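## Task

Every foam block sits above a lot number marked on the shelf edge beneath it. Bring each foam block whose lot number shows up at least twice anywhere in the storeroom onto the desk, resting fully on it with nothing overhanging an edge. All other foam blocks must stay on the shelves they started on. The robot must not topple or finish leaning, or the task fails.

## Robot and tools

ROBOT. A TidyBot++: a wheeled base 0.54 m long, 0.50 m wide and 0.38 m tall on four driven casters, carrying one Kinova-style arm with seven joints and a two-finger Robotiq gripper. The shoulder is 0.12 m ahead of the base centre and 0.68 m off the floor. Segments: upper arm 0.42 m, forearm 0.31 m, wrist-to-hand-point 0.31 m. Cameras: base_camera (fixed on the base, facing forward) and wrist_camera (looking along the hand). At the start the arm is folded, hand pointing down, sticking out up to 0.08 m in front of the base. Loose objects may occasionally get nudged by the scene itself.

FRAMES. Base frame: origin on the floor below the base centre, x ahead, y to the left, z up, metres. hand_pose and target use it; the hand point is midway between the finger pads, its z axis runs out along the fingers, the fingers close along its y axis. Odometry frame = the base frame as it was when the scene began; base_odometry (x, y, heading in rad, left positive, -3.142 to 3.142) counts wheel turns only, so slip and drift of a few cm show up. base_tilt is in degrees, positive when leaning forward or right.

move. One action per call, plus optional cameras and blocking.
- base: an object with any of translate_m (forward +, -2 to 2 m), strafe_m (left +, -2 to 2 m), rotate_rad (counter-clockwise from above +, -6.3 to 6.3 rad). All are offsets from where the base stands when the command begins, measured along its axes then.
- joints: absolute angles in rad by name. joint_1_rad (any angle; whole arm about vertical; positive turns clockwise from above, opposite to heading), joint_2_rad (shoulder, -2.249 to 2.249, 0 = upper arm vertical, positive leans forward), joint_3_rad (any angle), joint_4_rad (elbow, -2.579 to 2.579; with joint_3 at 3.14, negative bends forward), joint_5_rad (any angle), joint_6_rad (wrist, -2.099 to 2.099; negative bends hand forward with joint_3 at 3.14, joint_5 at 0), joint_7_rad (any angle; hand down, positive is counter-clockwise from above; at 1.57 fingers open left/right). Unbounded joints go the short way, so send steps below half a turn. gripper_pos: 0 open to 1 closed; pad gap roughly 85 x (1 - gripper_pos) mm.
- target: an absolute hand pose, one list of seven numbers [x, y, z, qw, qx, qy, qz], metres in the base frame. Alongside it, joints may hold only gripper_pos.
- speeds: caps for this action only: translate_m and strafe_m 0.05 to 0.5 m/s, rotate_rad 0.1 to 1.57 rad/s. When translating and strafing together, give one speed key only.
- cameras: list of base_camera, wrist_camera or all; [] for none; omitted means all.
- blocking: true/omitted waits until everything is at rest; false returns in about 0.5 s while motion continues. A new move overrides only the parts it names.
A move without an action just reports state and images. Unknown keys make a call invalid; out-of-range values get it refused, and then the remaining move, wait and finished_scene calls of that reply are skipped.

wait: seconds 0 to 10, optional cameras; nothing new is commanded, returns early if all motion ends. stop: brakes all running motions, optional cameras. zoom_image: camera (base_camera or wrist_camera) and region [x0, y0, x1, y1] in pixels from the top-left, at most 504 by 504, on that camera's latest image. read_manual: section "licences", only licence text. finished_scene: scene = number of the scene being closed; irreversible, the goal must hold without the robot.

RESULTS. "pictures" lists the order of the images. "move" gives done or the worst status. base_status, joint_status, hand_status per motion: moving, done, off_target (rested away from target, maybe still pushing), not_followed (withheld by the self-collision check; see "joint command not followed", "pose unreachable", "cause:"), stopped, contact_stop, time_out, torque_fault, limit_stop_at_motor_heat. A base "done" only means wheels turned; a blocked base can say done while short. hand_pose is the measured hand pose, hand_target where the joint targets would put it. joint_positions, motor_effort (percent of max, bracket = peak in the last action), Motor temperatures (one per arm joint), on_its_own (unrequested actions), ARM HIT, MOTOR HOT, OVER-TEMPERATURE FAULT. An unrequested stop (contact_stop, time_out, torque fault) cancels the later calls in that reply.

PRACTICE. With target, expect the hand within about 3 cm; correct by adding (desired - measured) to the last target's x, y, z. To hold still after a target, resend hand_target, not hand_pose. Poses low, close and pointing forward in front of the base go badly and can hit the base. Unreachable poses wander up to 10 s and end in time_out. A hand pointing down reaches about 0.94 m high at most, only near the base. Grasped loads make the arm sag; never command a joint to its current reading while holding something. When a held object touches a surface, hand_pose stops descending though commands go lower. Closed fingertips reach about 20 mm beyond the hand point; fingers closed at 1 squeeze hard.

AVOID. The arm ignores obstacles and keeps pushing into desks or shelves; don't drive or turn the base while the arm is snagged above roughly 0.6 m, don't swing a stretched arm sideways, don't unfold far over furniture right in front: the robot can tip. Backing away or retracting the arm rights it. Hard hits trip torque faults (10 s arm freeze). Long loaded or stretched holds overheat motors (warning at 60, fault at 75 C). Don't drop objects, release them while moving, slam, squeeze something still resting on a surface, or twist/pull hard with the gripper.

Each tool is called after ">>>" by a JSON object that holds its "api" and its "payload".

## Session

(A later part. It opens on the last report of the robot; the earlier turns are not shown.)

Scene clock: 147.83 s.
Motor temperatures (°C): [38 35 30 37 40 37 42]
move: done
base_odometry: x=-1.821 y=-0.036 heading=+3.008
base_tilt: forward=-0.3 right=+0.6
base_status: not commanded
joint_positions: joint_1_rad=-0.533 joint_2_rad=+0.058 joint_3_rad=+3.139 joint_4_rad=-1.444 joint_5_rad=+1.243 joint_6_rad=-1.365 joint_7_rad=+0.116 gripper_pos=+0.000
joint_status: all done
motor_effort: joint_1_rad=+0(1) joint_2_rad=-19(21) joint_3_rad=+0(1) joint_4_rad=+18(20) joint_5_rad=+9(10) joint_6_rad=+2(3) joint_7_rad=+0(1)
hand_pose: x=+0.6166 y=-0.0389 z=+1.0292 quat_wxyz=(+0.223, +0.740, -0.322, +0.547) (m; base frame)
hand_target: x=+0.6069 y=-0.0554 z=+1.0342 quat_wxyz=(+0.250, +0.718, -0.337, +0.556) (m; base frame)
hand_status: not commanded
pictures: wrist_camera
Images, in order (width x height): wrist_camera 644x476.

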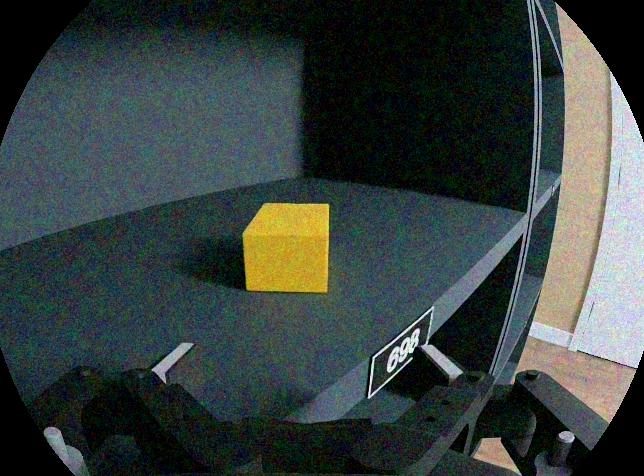

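>>> {"api": "move", "payload": {"joints": {"joint_4_rad":-1.515,"joint_7_rad":0.03}, "base": {"translate_m":0.08,"strafe_m":-0.055}, "cameras": ["wrist_camera"]}}

Scene clock: 149.30 s.
Motor temperatures (°C): [38 35 30 37 40 37 42]
move: done
base_odometry: x=-1.893 y=+0.030 heading=+3.007
base_tilt: forward=-0.3 right=+0.6
base_status: done
joint_positions: joint_1_rad=-0.532 joint_2_rad=+0.056 joint_3_rad=+3.140 joint_4_rad=-1.490 joint_5_rad=+1.243 joint_6_rad=-1.366 joint_7_rad=+0.072 gripper_pos=+0.000
joint_status: all done
motor_effort: joint_1_rad=+0(3) joint_2_rad=-20(22) joint_3_rad=+1(3) joint_4_rad=+18(19) joint_5_rad=+9(10) joint_6_rad=+1(2) joint_7_rad=+0(1)
hand_pose: x=+0.6128 y=-0.0423 z=+1.0128 quat_wxyz=(+0.226, +0.740, -0.329, +0.542) (m; base frame)
hand_target: x=+0.6039 y=-0.0571 z=+1.0177 quat_wxyz=(+0.254, +0.719, -0.340, +0.551) (m; base frame)
hand_status: not commanded
pictures: wrist_camera
Images, in order (width x height): wrist_camera 644x476.

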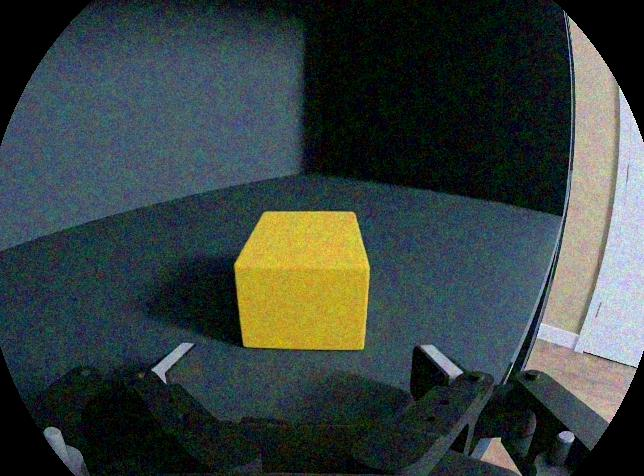

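>>> {"api": "move", "payload": {"base": {"translate_m":0.072,"strafe_m":-0.073}, "speeds": {"translate_m":0.1}, "cameras": ["wrist_camera"]}}

Scene clock: 155.97 s.
Motor temperatures (°C): [38 35 30 37 40 37 42]
move: done
base_odometry: x=-1.954 y=+0.111 heading=+3.008
base_tilt: forward=-0.3 right=+0.6
base_status: done
joint_positions: joint_1_rad=-0.532 joint_2_rad=+0.056 joint_3_rad=+3.140 joint_4_rad=-1.490 joint_5_rad=+1.243 joint_6_rad=-1.366 joint_7_rad=+0.072 gripper_pos=+0.000
joint_status: not commanded
motor_effort: joint_1_rad=+0(2) joint_2_rad=-19(20) joint_3_rad=+0(2) joint_4_rad=+18(19) joint_5_rad=+9(10) joint_6_rad=+1(2) joint_7_rad=+0(1)
hand_pose: x=+0.6127 y=-0.0424 z=+1.0129 quat_wxyz=(+0.226, +0.740, -0.329, +0.542) (m; base frame)
hand_target: x=+0.6039 y=-0.0571 z=+1.0177 quat_wxyz=(+0.254, +0.719, -0.340, +0.551) (m; base frame)
hand_status: not commanded
pictures: wrist_camera
Images, in order (width x height): wrist_camera 644x476.

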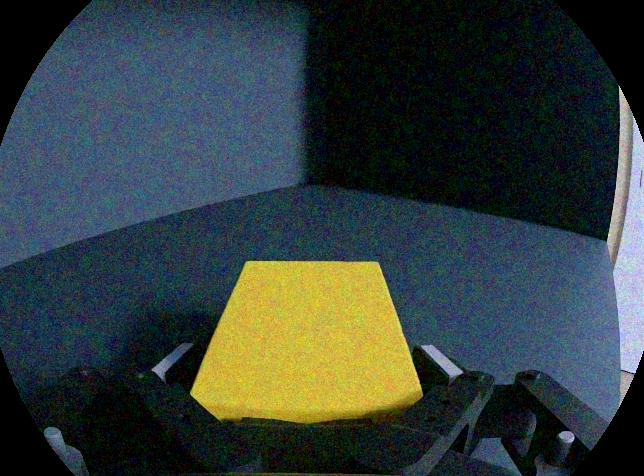

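Between the fingers. Close moderately.

>>> {"api": "move", "payload": {"joints": {"gripper_pos":0.35}, "cameras": ["wrist_camera"]}}

Scene clock: 156.80 s.
Motor temperatures (°C): [38 35 30 37 40 37 42]
move: done
base_odometry: x=-1.954 y=+0.111 heading=+3.008
base_tilt: forward=-0.3 right=+0.6
base_status: not commanded
joint_positions: joint_1_rad=-0.532 joint_2_rad=+0.054 joint_3_rad=+3.140 joint_4_rad=-1.490 joint_5_rad=+1.250 joint_6_rad=-1.366 joint_7_rad=+0.071 gripper_pos=+0.336
joint_status: all done
motor_effort: joint_1_rad=+0(1) joint_2_rad=-19(20) joint_3_rad=+1(2) joint_4_rad=+17(18) joint_5_rad=+8(9) joint_6_rad=+1(2) joint_7_rad=+0(1)
hand_pose: x=+0.6125 y=-0.0433 z=+1.0155 quat_wxyz=(+0.227, +0.738, -0.328, +0.545) (m; base frame)
hand_target: x=+0.6039 y=-0.0571 z=+1.0177 quat_wxyz=(+0.254, +0.719, -0.340, +0.551) (m; base frame)
hand_status: not commanded
pictures: wrist_camera
Images, in order (width x height): wrist_camera 644x476.

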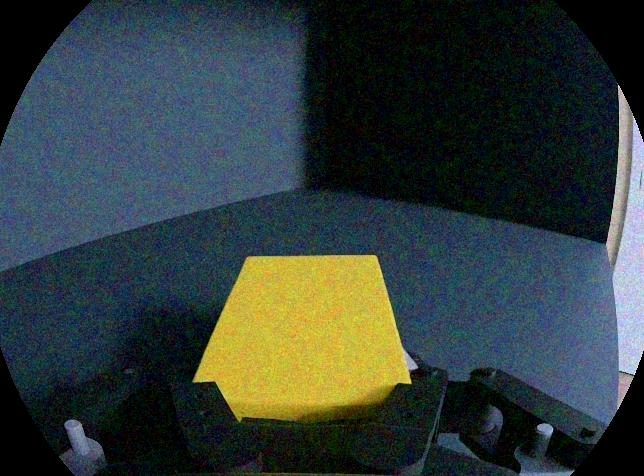

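>>> {"api": "move", "payload": {"joints": {"gripper_pos":0.45}, "cameras": []}}

>>> {"api": "move", "payload": {"joints": {"joint_4_rad":-1.3}, "cameras": ["wrist_camera"]}}

Scene clock: 157.53 s.
Motor temperatures (°C): [38 35 30 37 40 37 42]
move: off_target
base_odometry: x=-1.954 y=+0.111 heading=+3.008
base_tilt: forward=-0.3 right=+0.6
base_status: not commanded
joint_positions: joint_1_rad=-0.532 joint_2_rad=+0.054 joint_3_rad=+3.140 joint_4_rad=-1.490 joint_5_rad=+1.250 joint_6_rad=-1.366 joint_7_rad=+0.071 gripper_pos=+0.357
joint_status: gripper_pos off_target (ended at +0.357, target +0.450)
motor_effort: joint_1_rad=+0(0) joint_2_rad=-18(18) joint_3_rad=+1(1) joint_4_rad=+17(18) joint_5_rad=+8(8) joint_6_rad=+1(1) joint_7_rad=+0(0)
hand_pose: x=+0.6125 y=-0.0433 z=+1.0155 quat_wxyz=(+0.227, +0.738, -0.328, +0.545) (m; base frame)
hand_target: x=+0.6039 y=-0.0571 z=+1.0177 quat_wxyz=(+0.254, +0.719, -0.340, +0.551) (m; base frame)
hand_status: not commanded
pictures: none
No camera images: "cameras" was empty.

Scene clock: 158.73 s.
Motor temperatures (°C): [38 35 30 37 40 37 42]
move: done
base_odometry: x=-1.954 y=+0.111 heading=+3.008
base_tilt: forward=-0.3 right=+0.6
base_status: not commanded
joint_positions: joint_1_rad=-0.532 joint_2_rad=+0.054 joint_3_rad=+3.140 joint_4_rad=-1.314 joint_5_rad=+1.250 joint_6_rad=-1.366 joint_7_rad=+0.071 gripper_pos=+0.357
joint_status: all done
motor_effort: joint_1_rad=-1(1) joint_2_rad=-20(21) joint_3_rad=+0(1) joint_4_rad=+18(20) joint_5_rad=+9(10) joint_6_rad=+3(3) joint_7_rad=-1(1)
hand_pose: x=+0.6204 y=-0.0386 z=+1.0833 quat_wxyz=(+0.169, +0.704, -0.368, +0.584) (m; base frame)
hand_target: x=+0.6122 y=-0.0523 z=+1.0973 quat_wxyz=(+0.182, +0.678, -0.392, +0.595) (m; base frame)
hand_status: not commanded
pictures: wrist_camera
Images, in order (width x height): wrist_camera 644x476.

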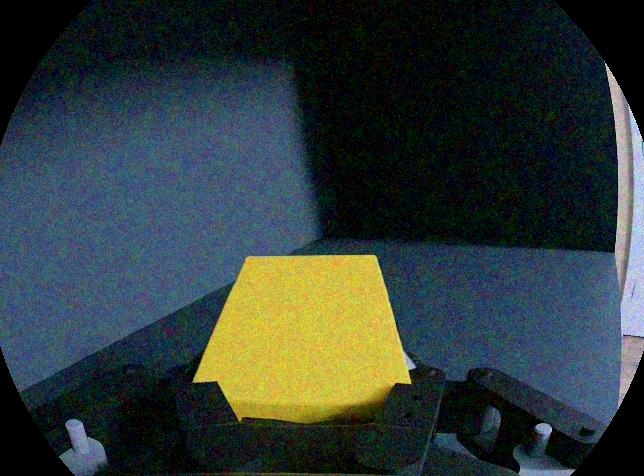

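>>> {"api": "move", "payload": {"base": {"translate_m":-0.6,"strafe_m":-0.05}, "cameras": []}}

>>> {"api": "move", "payload": {"joints": {"joint_1_rad":0.0,"joint_2_rad":-0.13,"joint_4_rad":-2.101,"joint_5_rad":0.0,"joint_6_rad":0.093,"joint_7_rad":1.57}}}

>>> {"api": "move", "payload": {"base": {"rotate_rad":-1.5}}}

Scene clock: 161.77 s.
Motor temperatures (°C): [38 35 30 37 40 37 42]
move: done
base_odometry: x=-1.353 y=+0.081 heading=+3.008
base_tilt: forward=-0.3 right=+0.6
base_status: done
joint_positions: joint_1_rad=-0.532 joint_2_rad=+0.054 joint_3_rad=+3.140 joint_4_rad=-1.314 joint_5_rad=+1.250 joint_6_rad=-1.366 joint_7_rad=+0.071 gripper_pos=+0.357
joint_status: not commanded
motor_effort: joint_1_rad=+0(1) joint_2_rad=-20(24) joint_3_rad=+0(1) joint_4_rad=+18(19) joint_5_rad=+9(10) joint_6_rad=+3(4) joint_7_rad=+0(1)
hand_pose: x=+0.6205 y=-0.0386 z=+1.0834 quat_wxyz=(+0.169, +0.704, -0.368, +0.584) (m; base frame)
hand_target: x=+0.6122 y=-0.0523 z=+1.0973 quat_wxyz=(+0.182, +0.678, -0.392, +0.595) (m; base frame)
hand_status: not commanded
pictures: none
No camera images: "cameras" was empty.

Scene clock: 164.37 s.
Motor temperatures (°C): [38 35 30 37 40 37 42]
move: done
base_odometry: x=-1.353 y=+0.081 heading=+3.008
base_tilt: forward=-0.4 right=+0.6
base_status: not commanded
joint_positions: joint_1_rad=-0.018 joint_2_rad=-0.119 joint_3_rad=+3.140 joint_4_rad=-2.071 joint_5_rad=+0.072 joint_6_rad=+0.034 joint_7_rad=+1.525 gripper_pos=+0.357
joint_status: all done
motor_effort: joint_1_rad=+0(2) joint_2_rad=-16(21) joint_3_rad=+1(1) joint_4_rad=+21(23) joint_5_rad=+0(10) joint_6_rad=+8(9) joint_7_rad=+0(1)
hand_pose: x=+0.6534 y=+0.0125 z=+0.8768 quat_wxyz=(+0.001, +0.818, +0.019, +0.574) (m; base frame)
hand_target: x=+0.6507 y=+0.0022 z=+0.8824 quat_wxyz=(-0.001, +0.807, +0.000, +0.591) (m; base frame)
hand_status: not commanded
pictures: base_camera, wrist_camera
Images, in order (width x height): base_camera 644x364, wrist_camera 644x476.

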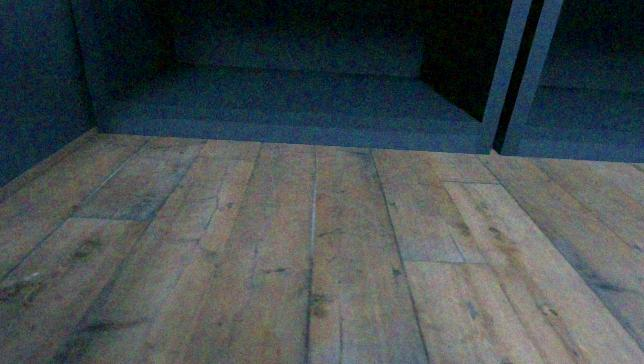

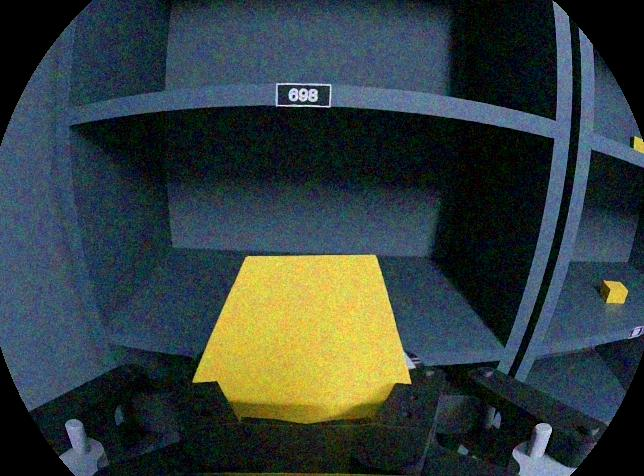

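Scene clock: 166.60 s.
Motor temperatures (°C): [38 35 30 37 40 37 42]
move: done
base_odometry: x=-1.353 y=+0.081 heading=+1.509
base_tilt: forward=-0.3 right=+0.6
base_status: done
joint_positions: joint_1_rad=-0.006 joint_2_rad=-0.120 joint_3_rad=+3.143 joint_4_rad=-2.071 joint_5_rad=+0.069 joint_6_rad=+0.039 joint_7_rad=+1.527 gripper_pos=+0.357
joint_status: not commanded
motor_effort: joint_1_rad=-1(3) joint_2_rad=-16(18) joint_3_rad=+0(3) joint_4_rad=+21(22) joint_5_rad=+1(1) joint_6_rad=+9(9) joint_7_rad=+0(1)
hand_pose: x=+0.6540 y=+0.0046 z=+0.8785 quat_wxyz=(+0.005, +0.817, +0.013, +0.577) (m; base frame)
hand_target: x=+0.6507 y=+0.0022 z=+0.8824 quat_wxyz=(-0.001, +0.807, +0.000, +0.591) (m; base frame)
hand_status: not commanded
pictures: base_camera, wrist_camera
Images, in order (width x height): base_camera 644x364, wrist_camera 644x476.

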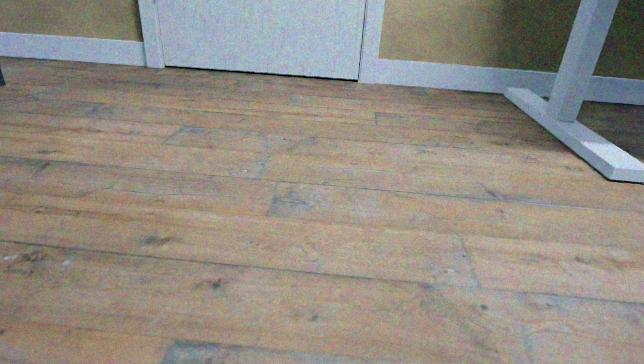

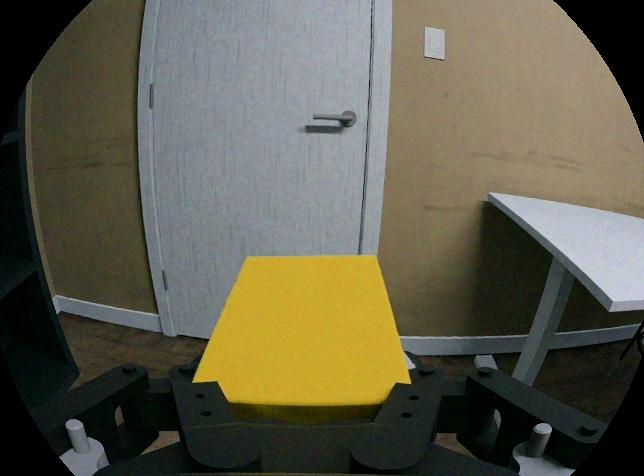

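>>> {"api": "move", "payload": {"base": {"rotate_rad":-0.06}, "cameras": []}}

>>> {"api": "move", "payload": {"base": {"strafe_m":-0.9}}}

Scene clock: 167.57 s.
Motor temperatures (°C): [38 35 30 37 40 37 42]
move: done
base_odometry: x=-1.353 y=+0.081 heading=+1.450
base_tilt: forward=-0.3 right=+0.6
base_status: done
joint_positions: joint_1_rad=-0.001 joint_2_rad=-0.120 joint_3_rad=+3.145 joint_4_rad=-2.071 joint_5_rad=+0.069 joint_6_rad=+0.039 joint_7_rad=+1.527 gripper_pos=+0.357
joint_status: not commanded
motor_effort: joint_1_rad=+0(3) joint_2_rad=-16(17) joint_3_rad=+0(3) joint_4_rad=+21(22) joint_5_rad=+1(1) joint_6_rad=+8(9) joint_7_rad=+0(1)
hand_pose: x=+0.6540 y=+0.0010 z=+0.8785 quat_wxyz=(+0.007, +0.817, +0.010, +0.577) (m; base frame)
hand_target: x=+0.6507 y=+0.0022 z=+0.8824 quat_wxyz=(-0.001, +0.807, +0.000, +0.591) (m; base frame)
hand_status: not commanded
pictures: none
No camera images: "cameras" was empty.

Scene clock: 170.73 s.
Motor temperatures (°C): [38 35 30 37 40 37 42]
move: done
base_odometry: x=-0.459 y=-0.027 heading=+1.449
base_tilt: forward=-0.3 right=+0.6
base_status: done
joint_positions: joint_1_rad=-0.001 joint_2_rad=-0.120 joint_3_rad=+3.143 joint_4_rad=-2.071 joint_5_rad=+0.069 joint_6_rad=+0.039 joint_7_rad=+1.527 gripper_pos=+0.357
joint_status: not commanded
motor_effort: joint_1_rad=+0(2) joint_2_rad=-16(17) joint_3_rad=+1(3) joint_4_rad=+22(22) joint_5_rad=+1(1) joint_6_rad=+9(10) joint_7_rad=+0(1)
hand_pose: x=+0.6540 y=+0.0018 z=+0.8786 quat_wxyz=(+0.006, +0.817, +0.011, +0.577) (m; base frame)
hand_target: x=+0.6507 y=+0.0022 z=+0.8824 quat_wxyz=(-0.001, +0.807, +0.000, +0.591) (m; base frame)
hand_status: not commanded
pictures: base_camera, wrist_camera
Images, in order (width x height): base_camera 644x364, wrist_camera 644x476.

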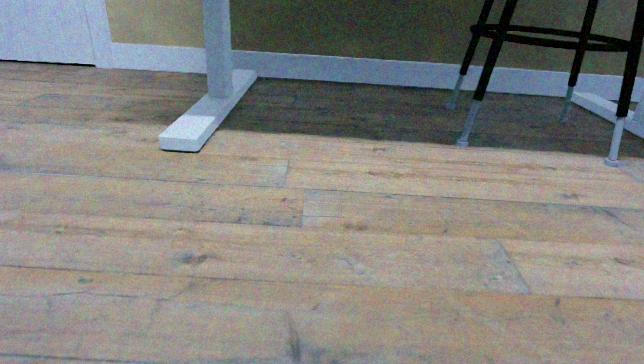

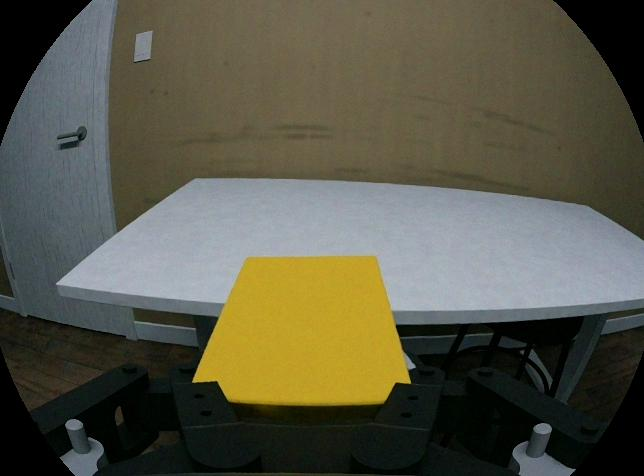

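>>> {"api": "move", "payload": {"base": {"translate_m":0.2}, "cameras": ["wrist_camera"]}}

Scene clock: 172.60 s.
Motor temperatures (°C): [38 35 30 37 40 37 42]
move: done
base_odometry: x=-0.435 y=+0.171 heading=+1.449
base_tilt: forward=-0.3 right=+0.6
base_status: done
joint_positions: joint_1_rad=-0.001 joint_2_rad=-0.127 joint_3_rad=+3.143 joint_4_rad=-2.073 joint_5_rad=+0.069 joint_6_rad=+0.041 joint_7_rad=+1.527 gripper_pos=+0.357
joint_status: not commanded
motor_effort: joint_1_rad=+0(1) joint_2_rad=-16(20) joint_3_rad=+0(1) joint_4_rad=+21(22) joint_5_rad=+1(1) joint_6_rad=+8(9) joint_7_rad=+0(1)
hand_pose: x=+0.6522 y=+0.0018 z=+0.8817 quat_wxyz=(+0.006, +0.815, +0.011, +0.579) (m; base frame)
hand_target: x=+0.6507 y=+0.0022 z=+0.8824 quat_wxyz=(-0.001, +0.807, +0.000, +0.591) (m; base frame)
hand_status: not commanded
pictures: wrist_camera
Images, in order (width x height): wrist_camera 644x476.

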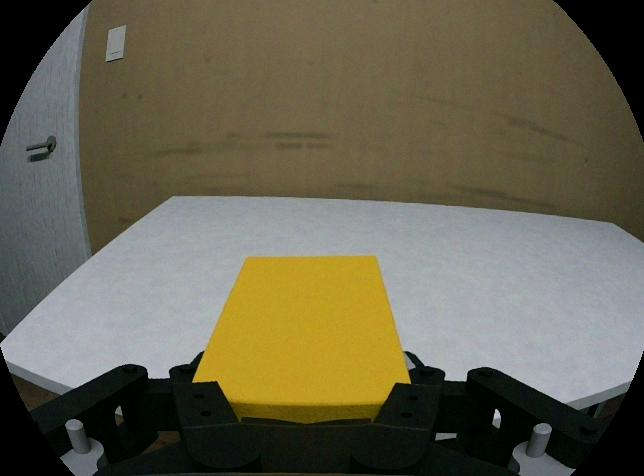

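>>> {"api": "move", "payload": {"base": {"translate_m":0.32}, "cameras": []}}

>>> {"api": "move", "payload": {"joints": {"joint_1_rad":0.0,"joint_2_rad":0.087,"joint_4_rad":-2.371,"joint_6_rad":0.6}}}

Scene clock: 175.70 s.
Motor temperatures (°C): [38 35 30 37 40 37 42]
move: done
base_odometry: x=-0.396 y=+0.489 heading=+1.448
base_tilt: forward=-0.3 right=+0.6
base_status: done
joint_positions: joint_1_rad=-0.001 joint_2_rad=-0.129 joint_3_rad=+3.143 joint_4_rad=-2.074 joint_5_rad=+0.069 joint_6_rad=+0.042 joint_7_rad=+1.527 gripper_pos=+0.357
joint_status: not commanded
motor_effort: joint_1_rad=+0(1) joint_2_rad=-16(20) joint_3_rad=+0(1) joint_4_rad=+21(22) joint_5_rad=+1(1) joint_6_rad=+9(9) joint_7_rad=+0(1)
hand_pose: x=+0.6518 y=+0.0018 z=+0.8821 quat_wxyz=(+0.006, +0.815, +0.011, +0.580) (m; base frame)
hand_target: x=+0.6507 y=+0.0022 z=+0.8824 quat_wxyz=(-0.001, +0.807, +0.000, +0.591) (m; base frame)
hand_status: not commanded
pictures: none
No camera images: "cameras" was empty.

Scene clock: 177.40 s.
Motor temperatures (°C): [38 35 30 37 40 37 42]
move: done
base_odometry: x=-0.396 y=+0.489 heading=+1.448
base_tilt: forward=-0.3 right=+0.6
base_status: not commanded
joint_positions: joint_1_rad=-0.001 joint_2_rad=+0.072 joint_3_rad=+3.143 joint_4_rad=-2.346 joint_5_rad=+0.069 joint_6_rad=+0.541 joint_7_rad=+1.527 gripper_pos=+0.357
joint_status: all done
motor_effort: joint_1_rad=-1(2) joint_2_rad=-19(21) joint_3_rad=+0(1) joint_4_rad=+17(22) joint_5_rad=+0(1) joint_6_rad=+8(10) joint_7_rad=+0(1)
hand_pose: x=+0.6539 y=+0.0120 z=+0.7718 quat_wxyz=(-0.009, +0.807, +0.016, +0.591) (m; base frame)
hand_target: x=+0.6526 y=+0.0022 z=+0.7691 quat_wxyz=(-0.001, +0.801, +0.000, +0.599) (m; base frame)
hand_status: not commanded
pictures: base_camera, wrist_camera
Images, in order (width x height): base_camera 644x364, wrist_camera 644x476.

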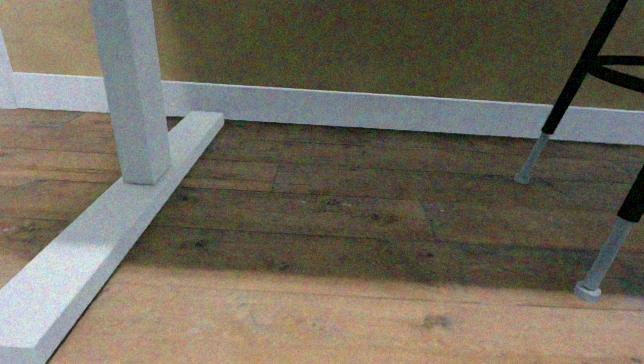

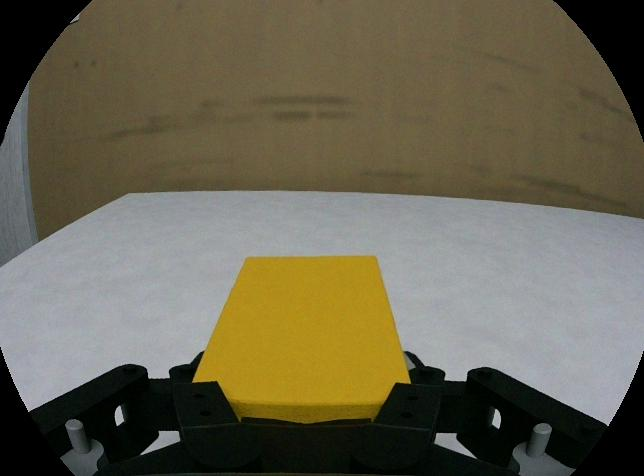

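>>> {"api": "move", "payload": {"joints": {"joint_2_rad":0.16,"joint_4_rad":-2.42,"joint_6_rad":0.74}, "cameras": ["wrist_camera"]}}

>>> {"api": "move", "payload": {"joints": {"joint_2_rad":0.19,"joint_4_rad":-2.44,"joint_6_rad":0.79}, "cameras": ["wrist_camera"]}}

Scene clock: 178.87 s.
Motor temperatures (°C): [38 35 30 37 40 37 42]
move: done
base_odometry: x=-0.396 y=+0.489 heading=+1.448
base_tilt: forward=-0.3 right=+0.6
base_status: not commanded
joint_positions: joint_1_rad=-0.001 joint_2_rad=+0.143 joint_3_rad=+3.143 joint_4_rad=-2.395 joint_5_rad=+0.069 joint_6_rad=+0.685 joint_7_rad=+1.527 gripper_pos=+0.357
joint_status: all done
motor_effort: joint_1_rad=-1(1) joint_2_rad=-19(22) joint_3_rad=+0(0) joint_4_rad=+15(17) joint_5_rad=+0(1) joint_6_rad=+9(10) joint_7_rad=+0(1)
hand_pose: x=+0.6560 y=+0.0145 z=+0.7523 quat_wxyz=(-0.014, +0.800, +0.017, +0.600) (m; base frame)
hand_target: x=+0.6535 y=+0.0022 z=+0.7483 quat_wxyz=(-0.001, +0.796, +0.000, +0.606) (m; base frame)
hand_status: not commanded
pictures: wrist_camera
Images, in order (width x height): wrist_camera 644x476.

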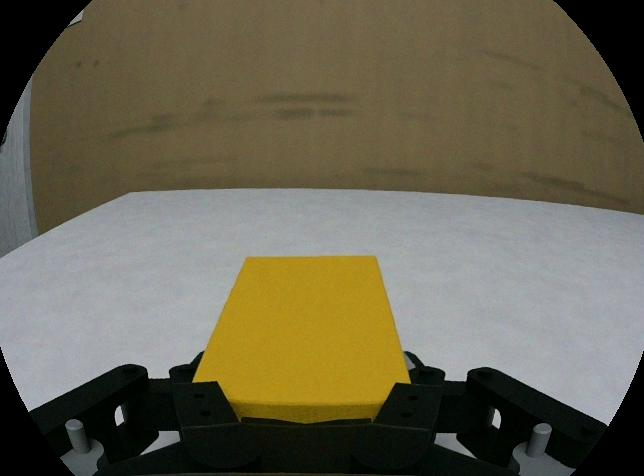

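Scene clock: 179.53 s.
Motor temperatures (°C): [38 35 30 37 40 37 42]
move: done
base_odometry: x=-0.396 y=+0.489 heading=+1.448
base_tilt: forward=-0.3 right=+0.6
base_status: not commanded
joint_positions: joint_1_rad=-0.001 joint_2_rad=+0.168 joint_3_rad=+3.143 joint_4_rad=-2.414 joint_5_rad=+0.068 joint_6_rad=+0.740 joint_7_rad=+1.527 gripper_pos=+0.357
joint_status: all done
motor_effort: joint_1_rad=-1(1) joint_2_rad=-18(21) joint_3_rad=+0(0) joint_4_rad=+14(16) joint_5_rad=+1(1) joint_6_rad=+8(10) joint_7_rad=+0(0)
hand_pose: x=+0.6556 y=+0.0154 z=+0.7465 quat_wxyz=(-0.016, +0.796, +0.017, +0.604) (m; base frame)
hand_target: x=+0.6524 y=+0.0022 z=+0.7381 quat_wxyz=(-0.001, +0.796, +0.000, +0.606) (m; base frame)
hand_status: not commanded
pictures: wrist_camera
Images, in order (width x height): wrist_camera 644x476.

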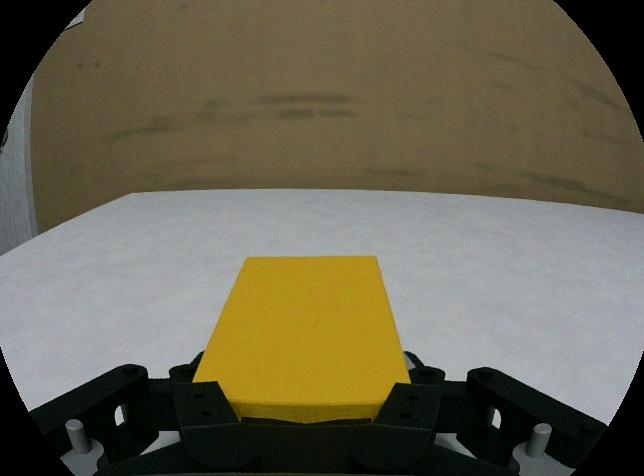

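>>> {"api": "move", "payload": {"joints": {"joint_2_rad":0.22,"joint_4_rad":-2.46,"joint_6_rad":0.84}, "cameras": []}}

>>> {"api": "move", "payload": {"joints": {"joint_2_rad":0.25,"joint_4_rad":-2.475,"joint_6_rad":0.89}, "cameras": ["wrist_camera"]}}

Scene clock: 180.40 s.
Motor temperatures (°C): [38 35 30 37 40 37 42]
move: done
base_odometry: x=-0.396 y=+0.489 heading=+1.448
base_tilt: forward=-0.3 right=+0.6
base_status: not commanded
joint_positions: joint_1_rad=-0.001 joint_2_rad=+0.184 joint_3_rad=+3.143 joint_4_rad=-2.432 joint_5_rad=+0.065 joint_6_rad=+0.799 joint_7_rad=+1.527 gripper_pos=+0.357
joint_status: all done
motor_effort: joint_1_rad=-1(2) joint_2_rad=-18(19) joint_3_rad=+0(1) joint_4_rad=+14(14) joint_5_rad=+1(1) joint_6_rad=+8(9) joint_7_rad=+0(0)
hand_pose: x=+0.6552 y=+0.0154 z=+0.7472 quat_wxyz=(-0.017, +0.789, +0.015, +0.614) (m; base frame)
hand_target: x=+0.6509 y=+0.0022 z=+0.7282 quat_wxyz=(-0.001, +0.796, +0.000, +0.606) (m; base frame)
hand_status: not commanded
pictures: none
No camera images: "cameras" was empty.

Scene clock: 181.07 s.
Motor temperatures (°C): [38 35 30 37 40 37 42]
move: off_target
base_odometry: x=-0.396 y=+0.489 heading=+1.448
base_tilt: forward=-0.3 right=+0.6
base_status: not commanded
joint_positions: joint_1_rad=-0.001 joint_2_rad=+0.202 joint_3_rad=+3.143 joint_4_rad=-2.448 joint_5_rad=+0.062 joint_6_rad=+0.856 joint_7_rad=+1.527 gripper_pos=+0.357
joint_status: joint_2_rad off_target (ended at +0.202, target +0.250); the others done
motor_effort: joint_1_rad=-2(2) joint_2_rad=-16(18) joint_3_rad=-1(1) joint_4_rad=+12(14) joint_5_rad=+1(2) joint_6_rad=+7(7) joint_7_rad=+0(0)
hand_pose: x=+0.6550 y=+0.0155 z=+0.7476 quat_wxyz=(-0.019, +0.782, +0.013, +0.623) (m; base frame)
hand_target: x=+0.6508 y=+0.0022 z=+0.7207 quat_wxyz=(-0.001, +0.794, +0.000, +0.608) (m; base frame)
hand_status: not commanded
pictures: wrist_camera
Images, in order (width x height): wrist_camera 644x476.

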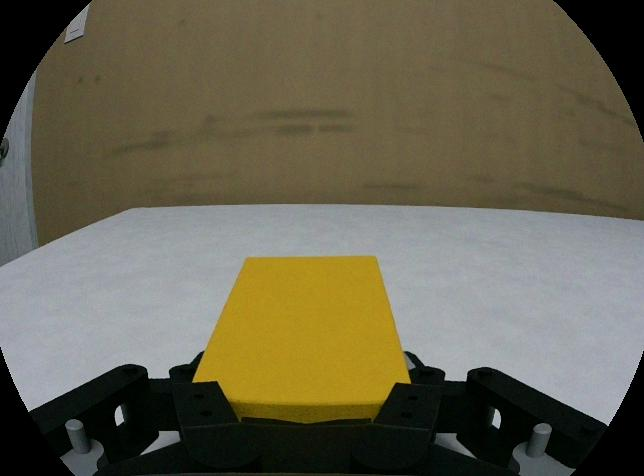

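>>> {"api": "move", "payload": {"joints": {"gripper_pos":0.0}, "cameras": ["wrist_camera"]}}

>>> {"api": "move", "payload": {"base": {"translate_m":-0.4}, "cameras": ["wrist_camera"]}}

Scene clock: 182.03 s.
Motor temperatures (°C): [38 35 30 37 40 37 42]
move: done
base_odometry: x=-0.396 y=+0.489 heading=+1.448
base_tilt: forward=-0.3 right=+0.6
base_status: not commanded
joint_positions: joint_1_rad=-0.001 joint_2_rad=+0.208 joint_3_rad=+3.143 joint_4_rad=-2.448 joint_5_rad=+0.061 joint_6_rad=+0.857 joint_7_rad=+1.527 gripper_pos=+0.000
joint_status: all done
motor_effort: joint_1_rad=+0(4) joint_2_rad=-17(18) joint_3_rad=+0(3) joint_4_rad=+11(14) joint_5_rad=+1(2) joint_6_rad=+6(7) joint_7_rad=+0(0)
hand_pose: x=+0.6555 y=+0.0154 z=+0.7447 quat_wxyz=(-0.019, +0.783, +0.013, +0.621) (m; base frame)
hand_target: x=+0.6508 y=+0.0022 z=+0.7207 quat_wxyz=(-0.001, +0.794, +0.000, +0.608) (m; base frame)
hand_status: not commanded
pictures: wrist_camera
Images, in order (width x height): wrist_camera 644x476.

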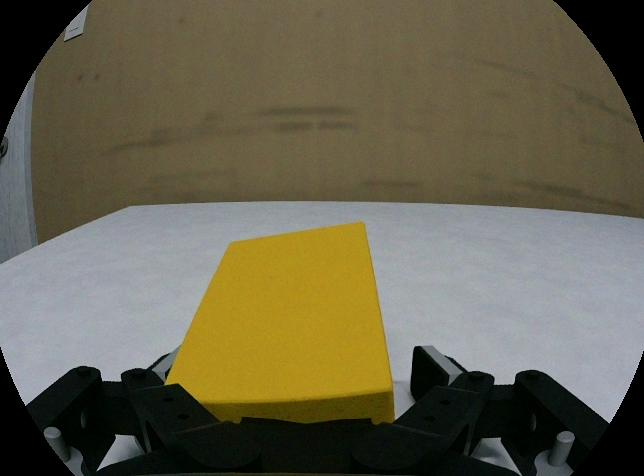

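Scene clock: 184.33 s.
Motor temperatures (°C): [38 35 30 37 40 37 42]
move: done
base_odometry: x=-0.444 y=+0.092 heading=+1.449
base_tilt: forward=-0.3 right=+0.6
base_status: done
joint_positions: joint_1_rad=-0.001 joint_2_rad=+0.227 joint_3_rad=+3.143 joint_4_rad=-2.463 joint_5_rad=+0.060 joint_6_rad=+0.865 joint_7_rad=+1.531 gripper_pos=+0.000
joint_status: not commanded
motor_effort: joint_1_rad=+0(2) joint_2_rad=-20(22) joint_3_rad=+0(2) joint_4_rad=+13(15) joint_5_rad=+0(1) joint_6_rad=+9(10) joint_7_rad=+0(1)
hand_pose: x=+0.6517 y=+0.0154 z=+0.7304 quat_wxyz=(-0.018, +0.791, +0.014, +0.611) (m; base frame)
hand_target: x=+0.6508 y=+0.0022 z=+0.7207 quat_wxyz=(-0.001, +0.794, +0.000, +0.608) (m; base frame)
hand_status: not commanded
pictures: wrist_camera
Images, in order (width x height): wrist_camera 644x476.

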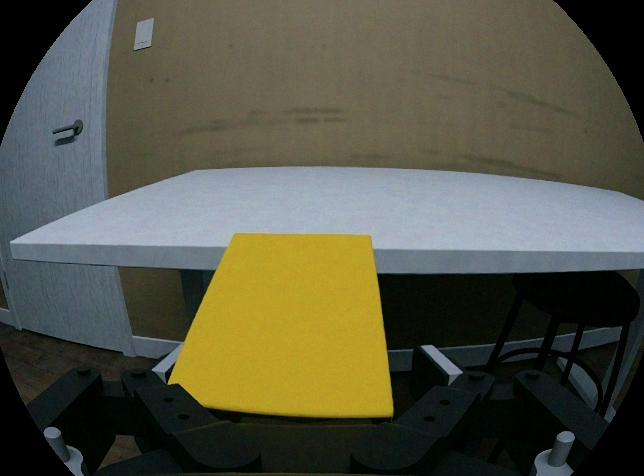

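>>> {"api": "move", "payload": {"joints": {"gripper_pos":0.45}, "cameras": ["wrist_camera"]}}

Scene clock: 185.27 s.
Motor temperatures (°C): [38 35 30 37 40 37 42]
move: off_target
base_odometry: x=-0.444 y=+0.092 heading=+1.449
base_tilt: forward=-0.3 right=+0.6
base_status: not commanded
joint_positions: joint_1_rad=-0.001 joint_2_rad=+0.227 joint_3_rad=+3.143 joint_4_rad=-2.463 joint_5_rad=+0.060 joint_6_rad=+0.865 joint_7_rad=+1.531 gripper_pos=+0.346
joint_status: gripper_pos off_target (ended at +0.346, target +0.450)
motor_effort: joint_1_rad=-1(1) joint_2_rad=-21(21) joint_3_rad=+0(0) joint_4_rad=+12(13) joint_5_rad=+1(1) joint_6_rad=+8(9) joint_7_rad=+0(1)
hand_pose: x=+0.6517 y=+0.0154 z=+0.7304 quat_wxyz=(-0.018, +0.791, +0.014, +0.611) (m; base frame)
hand_target: x=+0.6508 y=+0.0022 z=+0.7207 quat_wxyz=(-0.001, +0.794, +0.000, +0.608) (m; base frame)
hand_status: not commanded
pictures: wrist_camera
Images, in order (width x height): wrist_camera 644x476.

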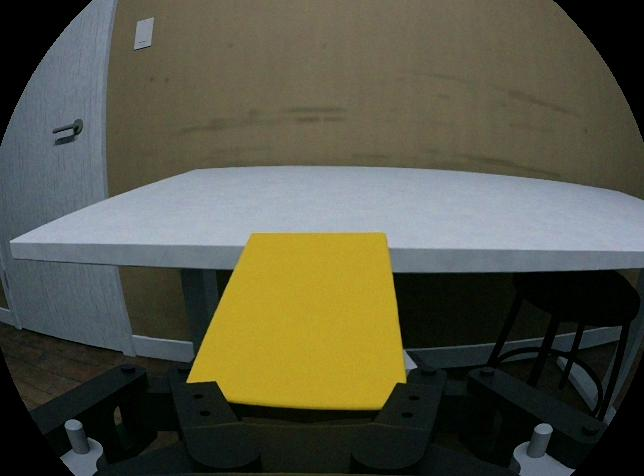

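>>> {"api": "move", "payload": {"joints": {"joint_2_rad":-0.13,"joint_4_rad":-2.101,"joint_5_rad":-0.07,"joint_6_rad":0.07}, "cameras": []}}

>>> {"api": "move", "payload": {"base": {"translate_m":0.43}, "cameras": []}}

>>> {"api": "move", "payload": {"joints": {"joint_2_rad":0.13,"joint_4_rad":-2.4,"joint_6_rad":0.62}, "cameras": ["wrist_camera"]}}

>>> {"api": "move", "payload": {"joints": {"joint_2_rad":0.17,"joint_4_rad":-2.425,"joint_6_rad":0.69}, "cameras": ["wrist_camera"]}}

>>> {"api": "move", "payload": {"joints": {"joint_2_rad":0.2,"joint_4_rad":-2.445,"joint_6_rad":0.74}, "cameras": ["wrist_camera"]}}

Scene clock: 187.90 s.
Motor temperatures (°C): [38 35 30 37 40 37 42]
move: done
base_odometry: x=-0.444 y=+0.092 heading=+1.449
base_tilt: forward=-0.4 right=+0.6
base_status: not commanded
joint_positions: joint_1_rad=-0.001 joint_2_rad=-0.128 joint_3_rad=+3.143 joint_4_rad=-2.115 joint_5_rad=+0.000 joint_6_rad=+0.119 joint_7_rad=+1.531 gripper_pos=+0.346
joint_status: all done
motor_effort: joint_1_rad=+0(1) joint_2_rad=-16(23) joint_3_rad=+0(1) joint_4_rad=+21(22) joint_5_rad=+1(2) joint_6_rad=+9(10) joint_7_rad=+0(1)
hand_pose: x=+0.6505 y=+0.0011 z=+0.8811 quat_wxyz=(-0.012, +0.804, -0.016, +0.595) (m; base frame)
hand_target: x=+0.6484 y=+0.0007 z=+0.8756 quat_wxyz=(-0.019, +0.813, -0.029, +0.581) (m; base frame)
hand_status: not commanded
pictures: none
No camera images: "cameras" was empty.

Scene clock: 190.33 s.
Motor temperatures (°C): [38 35 30 37 40 37 42]
move: done
base_odometry: x=-0.392 y=+0.519 heading=+1.450
base_tilt: forward=-0.3 right=+0.6
base_status: done
joint_positions: joint_1_rad=-0.001 joint_2_rad=-0.132 joint_3_rad=+3.143 joint_4_rad=-2.112 joint_5_rad=-0.001 joint_6_rad=+0.114 joint_7_rad=+1.531 gripper_pos=+0.346
joint_status: not commanded
motor_effort: joint_1_rad=+0(1) joint_2_rad=-16(20) joint_3_rad=+0(2) joint_4_rad=+21(22) joint_5_rad=+1(1) joint_6_rad=+9(9) joint_7_rad=+0(1)
hand_pose: x=+0.6498 y=+0.0010 z=+0.8831 quat_wxyz=(-0.012, +0.803, -0.016, +0.595) (m; base frame)
hand_target: x=+0.6484 y=+0.0007 z=+0.8756 quat_wxyz=(-0.019, +0.813, -0.029, +0.581) (m; base frame)
hand_status: not commanded
pictures: none
No camera images: "cameras" was empty.

Scene clock: 192.07 s.
Motor temperatures (°C): [38 35 30 37 40 37 42]
move: done
base_odometry: x=-0.392 y=+0.519 heading=+1.450
base_tilt: forward=-0.3 right=+0.6
base_status: not commanded
joint_positions: joint_1_rad=-0.001 joint_2_rad=+0.105 joint_3_rad=+3.143 joint_4_rad=-2.370 joint_5_rad=-0.001 joint_6_rad=+0.562 joint_7_rad=+1.532 gripper_pos=+0.346
joint_status: all done
motor_effort: joint_1_rad=-1(1) joint_2_rad=-20(21) joint_3_rad=+0(1) joint_4_rad=+15(22) joint_5_rad=+1(1) joint_6_rad=+8(10) joint_7_rad=+0(1)
hand_pose: x=+0.6508 y=+0.0009 z=+0.7486 quat_wxyz=(-0.011, +0.817, -0.017, +0.576) (m; base frame)
hand_target: x=+0.6473 y=-0.0105 z=+0.7378 quat_wxyz=(-0.001, +0.816, -0.035, +0.577) (m; base frame)
hand_status: not commanded
pictures: wrist_camera
Images, in order (width x height): wrist_camera 644x476.

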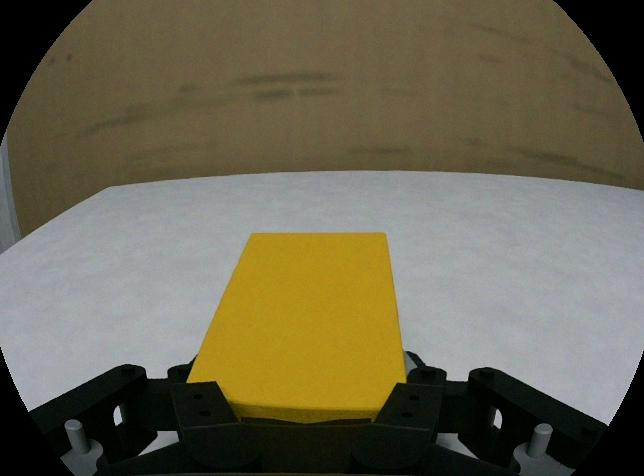

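Scene clock: 192.77 s.
Motor temperatures (°C): [38 35 30 37 40 37 42]
move: done
base_odometry: x=-0.392 y=+0.519 heading=+1.450
base_tilt: forward=-0.3 right=+0.6
base_status: not commanded
joint_positions: joint_1_rad=-0.001 joint_2_rad=+0.138 joint_3_rad=+3.143 joint_4_rad=-2.394 joint_5_rad=-0.001 joint_6_rad=+0.645 joint_7_rad=+1.532 gripper_pos=+0.346
joint_status: all done
motor_effort: joint_1_rad=+0(1) joint_2_rad=-19(20) joint_3_rad=+0(0) joint_4_rad=+15(16) joint_5_rad=+1(1) joint_6_rad=+8(9) joint_7_rad=+0(1)
hand_pose: x=+0.6526 y=+0.0009 z=+0.7441 quat_wxyz=(-0.011, +0.809, -0.016, +0.587) (m; base frame)
hand_target: x=+0.6473 y=-0.0117 z=+0.7256 quat_wxyz=(+0.002, +0.814, -0.035, +0.579) (m; base frame)
hand_status: not commanded
pictures: wrist_camera
Images, in order (width x height): wrist_camera 644x476.

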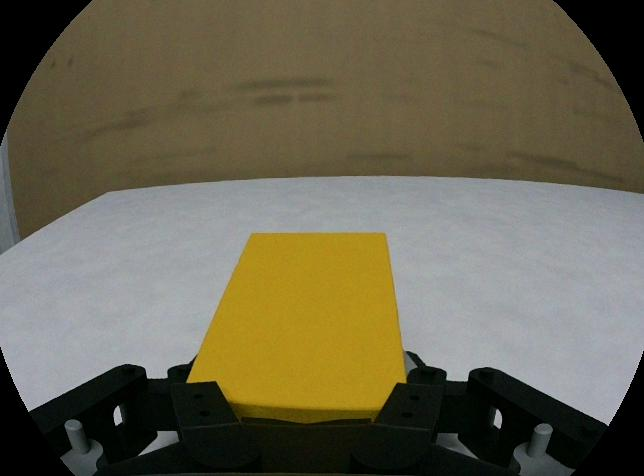

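Scene clock: 193.43 s.
Motor temperatures (°C): [38 35 30 37 40 37 42]
move: off_target
base_odometry: x=-0.392 y=+0.519 heading=+1.450
base_tilt: forward=-0.3 right=+0.6
base_status: not commanded
joint_positions: joint_1_rad=-0.001 joint_2_rad=+0.154 joint_3_rad=+3.143 joint_4_rad=-2.414 joint_5_rad=-0.001 joint_6_rad=+0.706 joint_7_rad=+1.532 gripper_pos=+0.346
joint_status: joint_2_rad off_target (ended at +0.154, target +0.200); the others done
motor_effort: joint_1_rad=+1(1) joint_2_rad=-16(18) joint_3_rad=+2(2) joint_4_rad=+14(15) joint_5_rad=+0(1) joint_6_rad=+7(9) joint_7_rad=+0(0)
hand_pose: x=+0.6523 y=+0.0009 z=+0.7444 quat_wxyz=(-0.011, +0.802, -0.016, +0.597) (m; base frame)
hand_target: x=+0.6460 y=-0.0125 z=+0.7154 quat_wxyz=(+0.003, +0.814, -0.035, +0.579) (m; base frame)
hand_status: not commanded
pictures: wrist_camera
Images, in order (width x height): wrist_camera 644x476.

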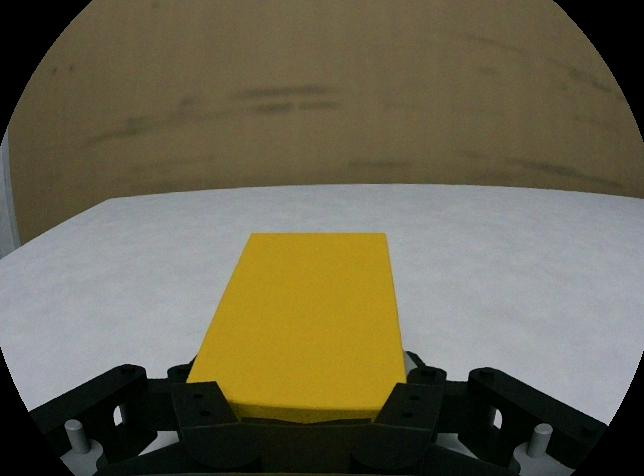

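>>> {"api": "move", "payload": {"joints": {"joint_2_rad":0.15,"joint_4_rad":-2.42,"joint_6_rad":0.66}, "cameras": []}}

>>> {"api": "move", "payload": {"joints": {"gripper_pos":0.0}, "cameras": ["wrist_camera"]}}

>>> {"api": "move", "payload": {"base": {"translate_m":-0.04}, "speeds": {"translate_m":0.1}, "cameras": ["wrist_camera"]}}

Scene clock: 194.37 s.
Motor temperatures (°C): [38 35 30 37 40 37 42]
move: done
base_odometry: x=-0.392 y=+0.519 heading=+1.450
base_tilt: forward=-0.3 right=+0.6
base_status: not commanded
joint_positions: joint_1_rad=-0.001 joint_2_rad=+0.145 joint_3_rad=+3.143 joint_4_rad=-2.410 joint_5_rad=-0.002 joint_6_rad=+0.685 joint_7_rad=+1.532 gripper_pos=+0.346
joint_status: all done
motor_effort: joint_1_rad=+0(1) joint_2_rad=-18(19) joint_3_rad=+1(2) joint_4_rad=+12(15) joint_5_rad=+0(1) joint_6_rad=+7(8) joint_7_rad=+0(0)
hand_pose: x=+0.6514 y=+0.0006 z=+0.7445 quat_wxyz=(-0.011, +0.804, -0.017, +0.594) (m; base frame)
hand_target: x=+0.6451 y=-0.0112 z=+0.7297 quat_wxyz=(+0.001, +0.816, -0.035, +0.577) (m; base frame)
hand_status: not commanded
pictures: none
No camera images: "cameras" was empty.

Scene clock: 195.17 s.
Motor temperatures (°C): [38 35 30 37 40 37 42]
move: done
base_odometry: x=-0.392 y=+0.519 heading=+1.450
base_tilt: forward=-0.3 right=+0.6
base_status: not commanded
joint_positions: joint_1_rad=-0.001 joint_2_rad=+0.145 joint_3_rad=+3.143 joint_4_rad=-2.410 joint_5_rad=-0.003 joint_6_rad=+0.685 joint_7_rad=+1.532 gripper_pos=+0.000
joint_status: all done
motor_effort: joint_1_rad=+0(1) joint_2_rad=-19(20) joint_3_rad=+0(1) joint_4_rad=+14(15) joint_5_rad=+1(1) joint_6_rad=+8(9) joint_7_rad=+0(1)
hand_pose: x=+0.6514 y=+0.0005 z=+0.7445 quat_wxyz=(-0.011, +0.805, -0.017, +0.594) (m; base frame)
hand_target: x=+0.6451 y=-0.0112 z=+0.7297 quat_wxyz=(+0.001, +0.816, -0.035, +0.577) (m; base frame)
hand_status: not commanded
pictures: wrist_camera
Images, in order (width x height): wrist_camera 644x476.

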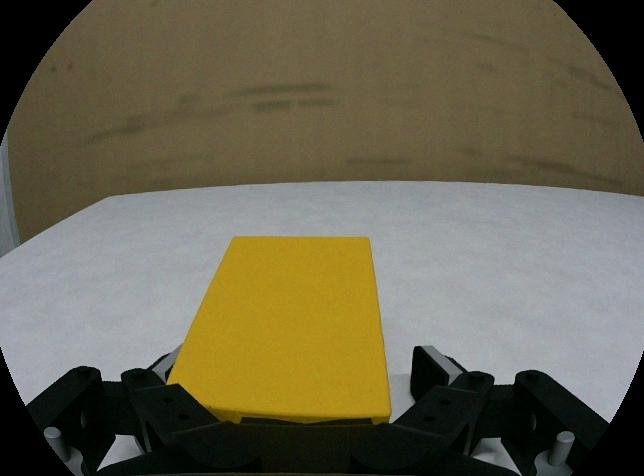

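Scene clock: 196.13 s.
Motor temperatures (°C): [38 35 30 37 40 37 42]
move: done
base_odometry: x=-0.397 y=+0.479 heading=+1.449
base_tilt: forward=-0.3 right=+0.6
base_status: done
joint_positions: joint_1_rad=-0.001 joint_2_rad=+0.145 joint_3_rad=+3.143 joint_4_rad=-2.410 joint_5_rad=-0.003 joint_6_rad=+0.685 joint_7_rad=+1.532 gripper_pos=+0.000
joint_status: not commanded
motor_effort: joint_1_rad=+0(1) joint_2_rad=-19(21) joint_3_rad=+0(1) joint_4_rad=+15(16) joint_5_rad=+1(1) joint_6_rad=+8(9) joint_7_rad=+0(1)
hand_pose: x=+0.6513 y=+0.0005 z=+0.7445 quat_wxyz=(-0.011, +0.804, -0.017, +0.594) (m; base frame)
hand_target: x=+0.6451 y=-0.0112 z=+0.7297 quat_wxyz=(+0.001, +0.816, -0.035, +0.577) (m; base frame)
hand_status: not commanded
pictures: wrist_camera
Images, in order (width x height): wrist_camera 644x476.

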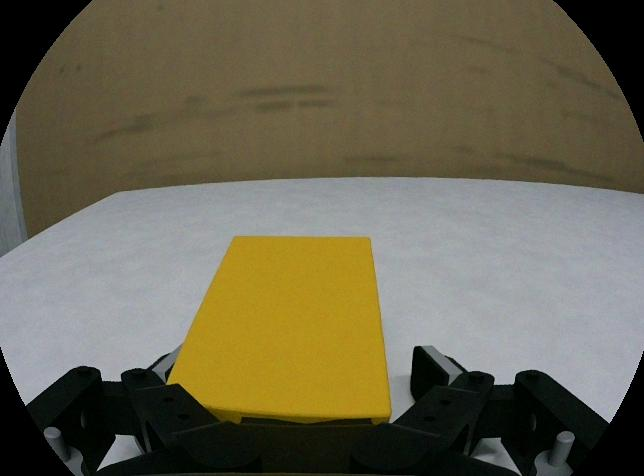

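>>> {"api": "move", "payload": {"joints": {"gripper_pos":0.45}, "cameras": []}}

>>> {"api": "move", "payload": {"joints": {"joint_2_rad":-0.13,"joint_4_rad":-2.0,"joint_6_rad":0.0}, "cameras": []}}

>>> {"api": "move", "payload": {"joints": {"joint_2_rad":0.501,"joint_4_rad":-0.746,"joint_6_rad":-1.9}}}

Scene clock: 197.50 s.
Motor temperatures (°C): [38 35 30 37 40 37 42]
move: off_target
base_odometry: x=-0.397 y=+0.479 heading=+1.449
base_tilt: forward=-0.3 right=+0.6
base_status: not commanded
joint_positions: joint_1_rad=-0.001 joint_2_rad=+0.143 joint_3_rad=+3.143 joint_4_rad=-2.410 joint_5_rad=-0.003 joint_6_rad=+0.685 joint_7_rad=+1.532 gripper_pos=+0.346
joint_status: gripper_pos off_target (ended at +0.346, target +0.450)
motor_effort: joint_1_rad=+0(1) joint_2_rad=-19(20) joint_3_rad=+0(2) joint_4_rad=+15(15) joint_5_rad=+1(1) joint_6_rad=+8(9) joint_7_rad=+0(1)
hand_pose: x=+0.6512 y=+0.0005 z=+0.7457 quat_wxyz=(-0.011, +0.804, -0.017, +0.595) (m; base frame)
hand_target: x=+0.6451 y=-0.0112 z=+0.7297 quat_wxyz=(+0.001, +0.816, -0.035, +0.577) (m; base frame)
hand_status: not commanded
pictures: none
No camera images: "cameras" was empty.

Scene clock: 199.47 s.
Motor temperatures (°C): [38 35 30 37 40 37 42]
move: done
base_odometry: x=-0.397 y=+0.479 heading=+1.449
base_tilt: forward=-0.3 right=+0.6
base_status: not commanded
joint_positions: joint_1_rad=-0.001 joint_2_rad=-0.126 joint_3_rad=+3.143 joint_4_rad=-2.014 joint_5_rad=-0.003 joint_6_rad=+0.049 joint_7_rad=+1.532 gripper_pos=+0.346
joint_status: all done
motor_effort: joint_1_rad=+0(1) joint_2_rad=-16(22) joint_3_rad=+0(1) joint_4_rad=+22(22) joint_5_rad=+1(1) joint_6_rad=+8(10) joint_7_rad=+0(1)
hand_pose: x=+0.6650 y=+0.0011 z=+0.9191 quat_wxyz=(-0.013, +0.795, -0.017, +0.606) (m; base frame)
hand_target: x=+0.6623 y=+0.0023 z=+0.9146 quat_wxyz=(-0.021, +0.804, -0.028, +0.593) (m; base frame)
hand_status: not commanded
pictures: none
No camera images: "cameras" was empty.

Scene clock: 202.53 s.
Motor temperatures (°C): [38 35 30 37 40 37 42]
move: done
base_odometry: x=-0.397 y=+0.479 heading=+1.449
base_tilt: forward=-0.3 right=+0.6
base_status: not commanded
joint_positions: joint_1_rad=-0.001 joint_2_rad=+0.471 joint_3_rad=+3.143 joint_4_rad=-0.764 joint_5_rad=-0.003 joint_6_rad=-1.846 joint_7_rad=+1.532 gripper_pos=+0.346
joint_status: all done
motor_effort: joint_1_rad=-1(1) joint_2_rad=-31(33) joint_3_rad=+0(1) joint_4_rad=+17(23) joint_5_rad=+1(1) joint_6_rad=+1(10) joint_7_rad=+0(1)
hand_pose: x=+0.6257 y=+0.0023 z=+0.8497 quat_wxyz=(-0.002, +0.999, -0.019, +0.030) (m; base frame)
hand_target: x=+0.6172 y=+0.0225 z=+0.8403 quat_wxyz=(-0.034, +0.999, +0.012, -0.003) (m; base frame)
hand_status: not commanded
pictures: base_camera, wrist_camera
Images, in order (width x height): base_camera 644x364, wrist_camera 644x476.

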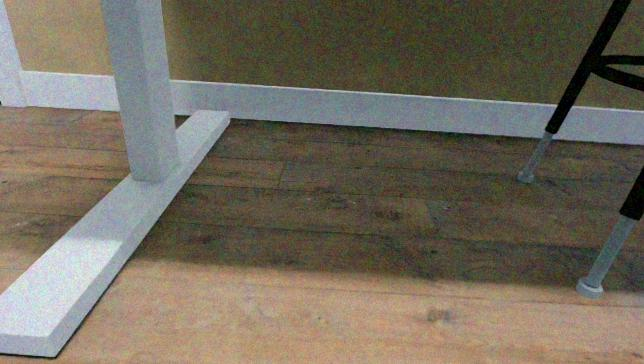

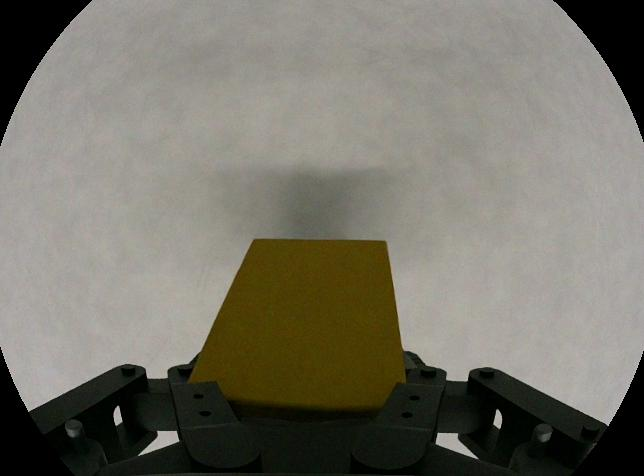

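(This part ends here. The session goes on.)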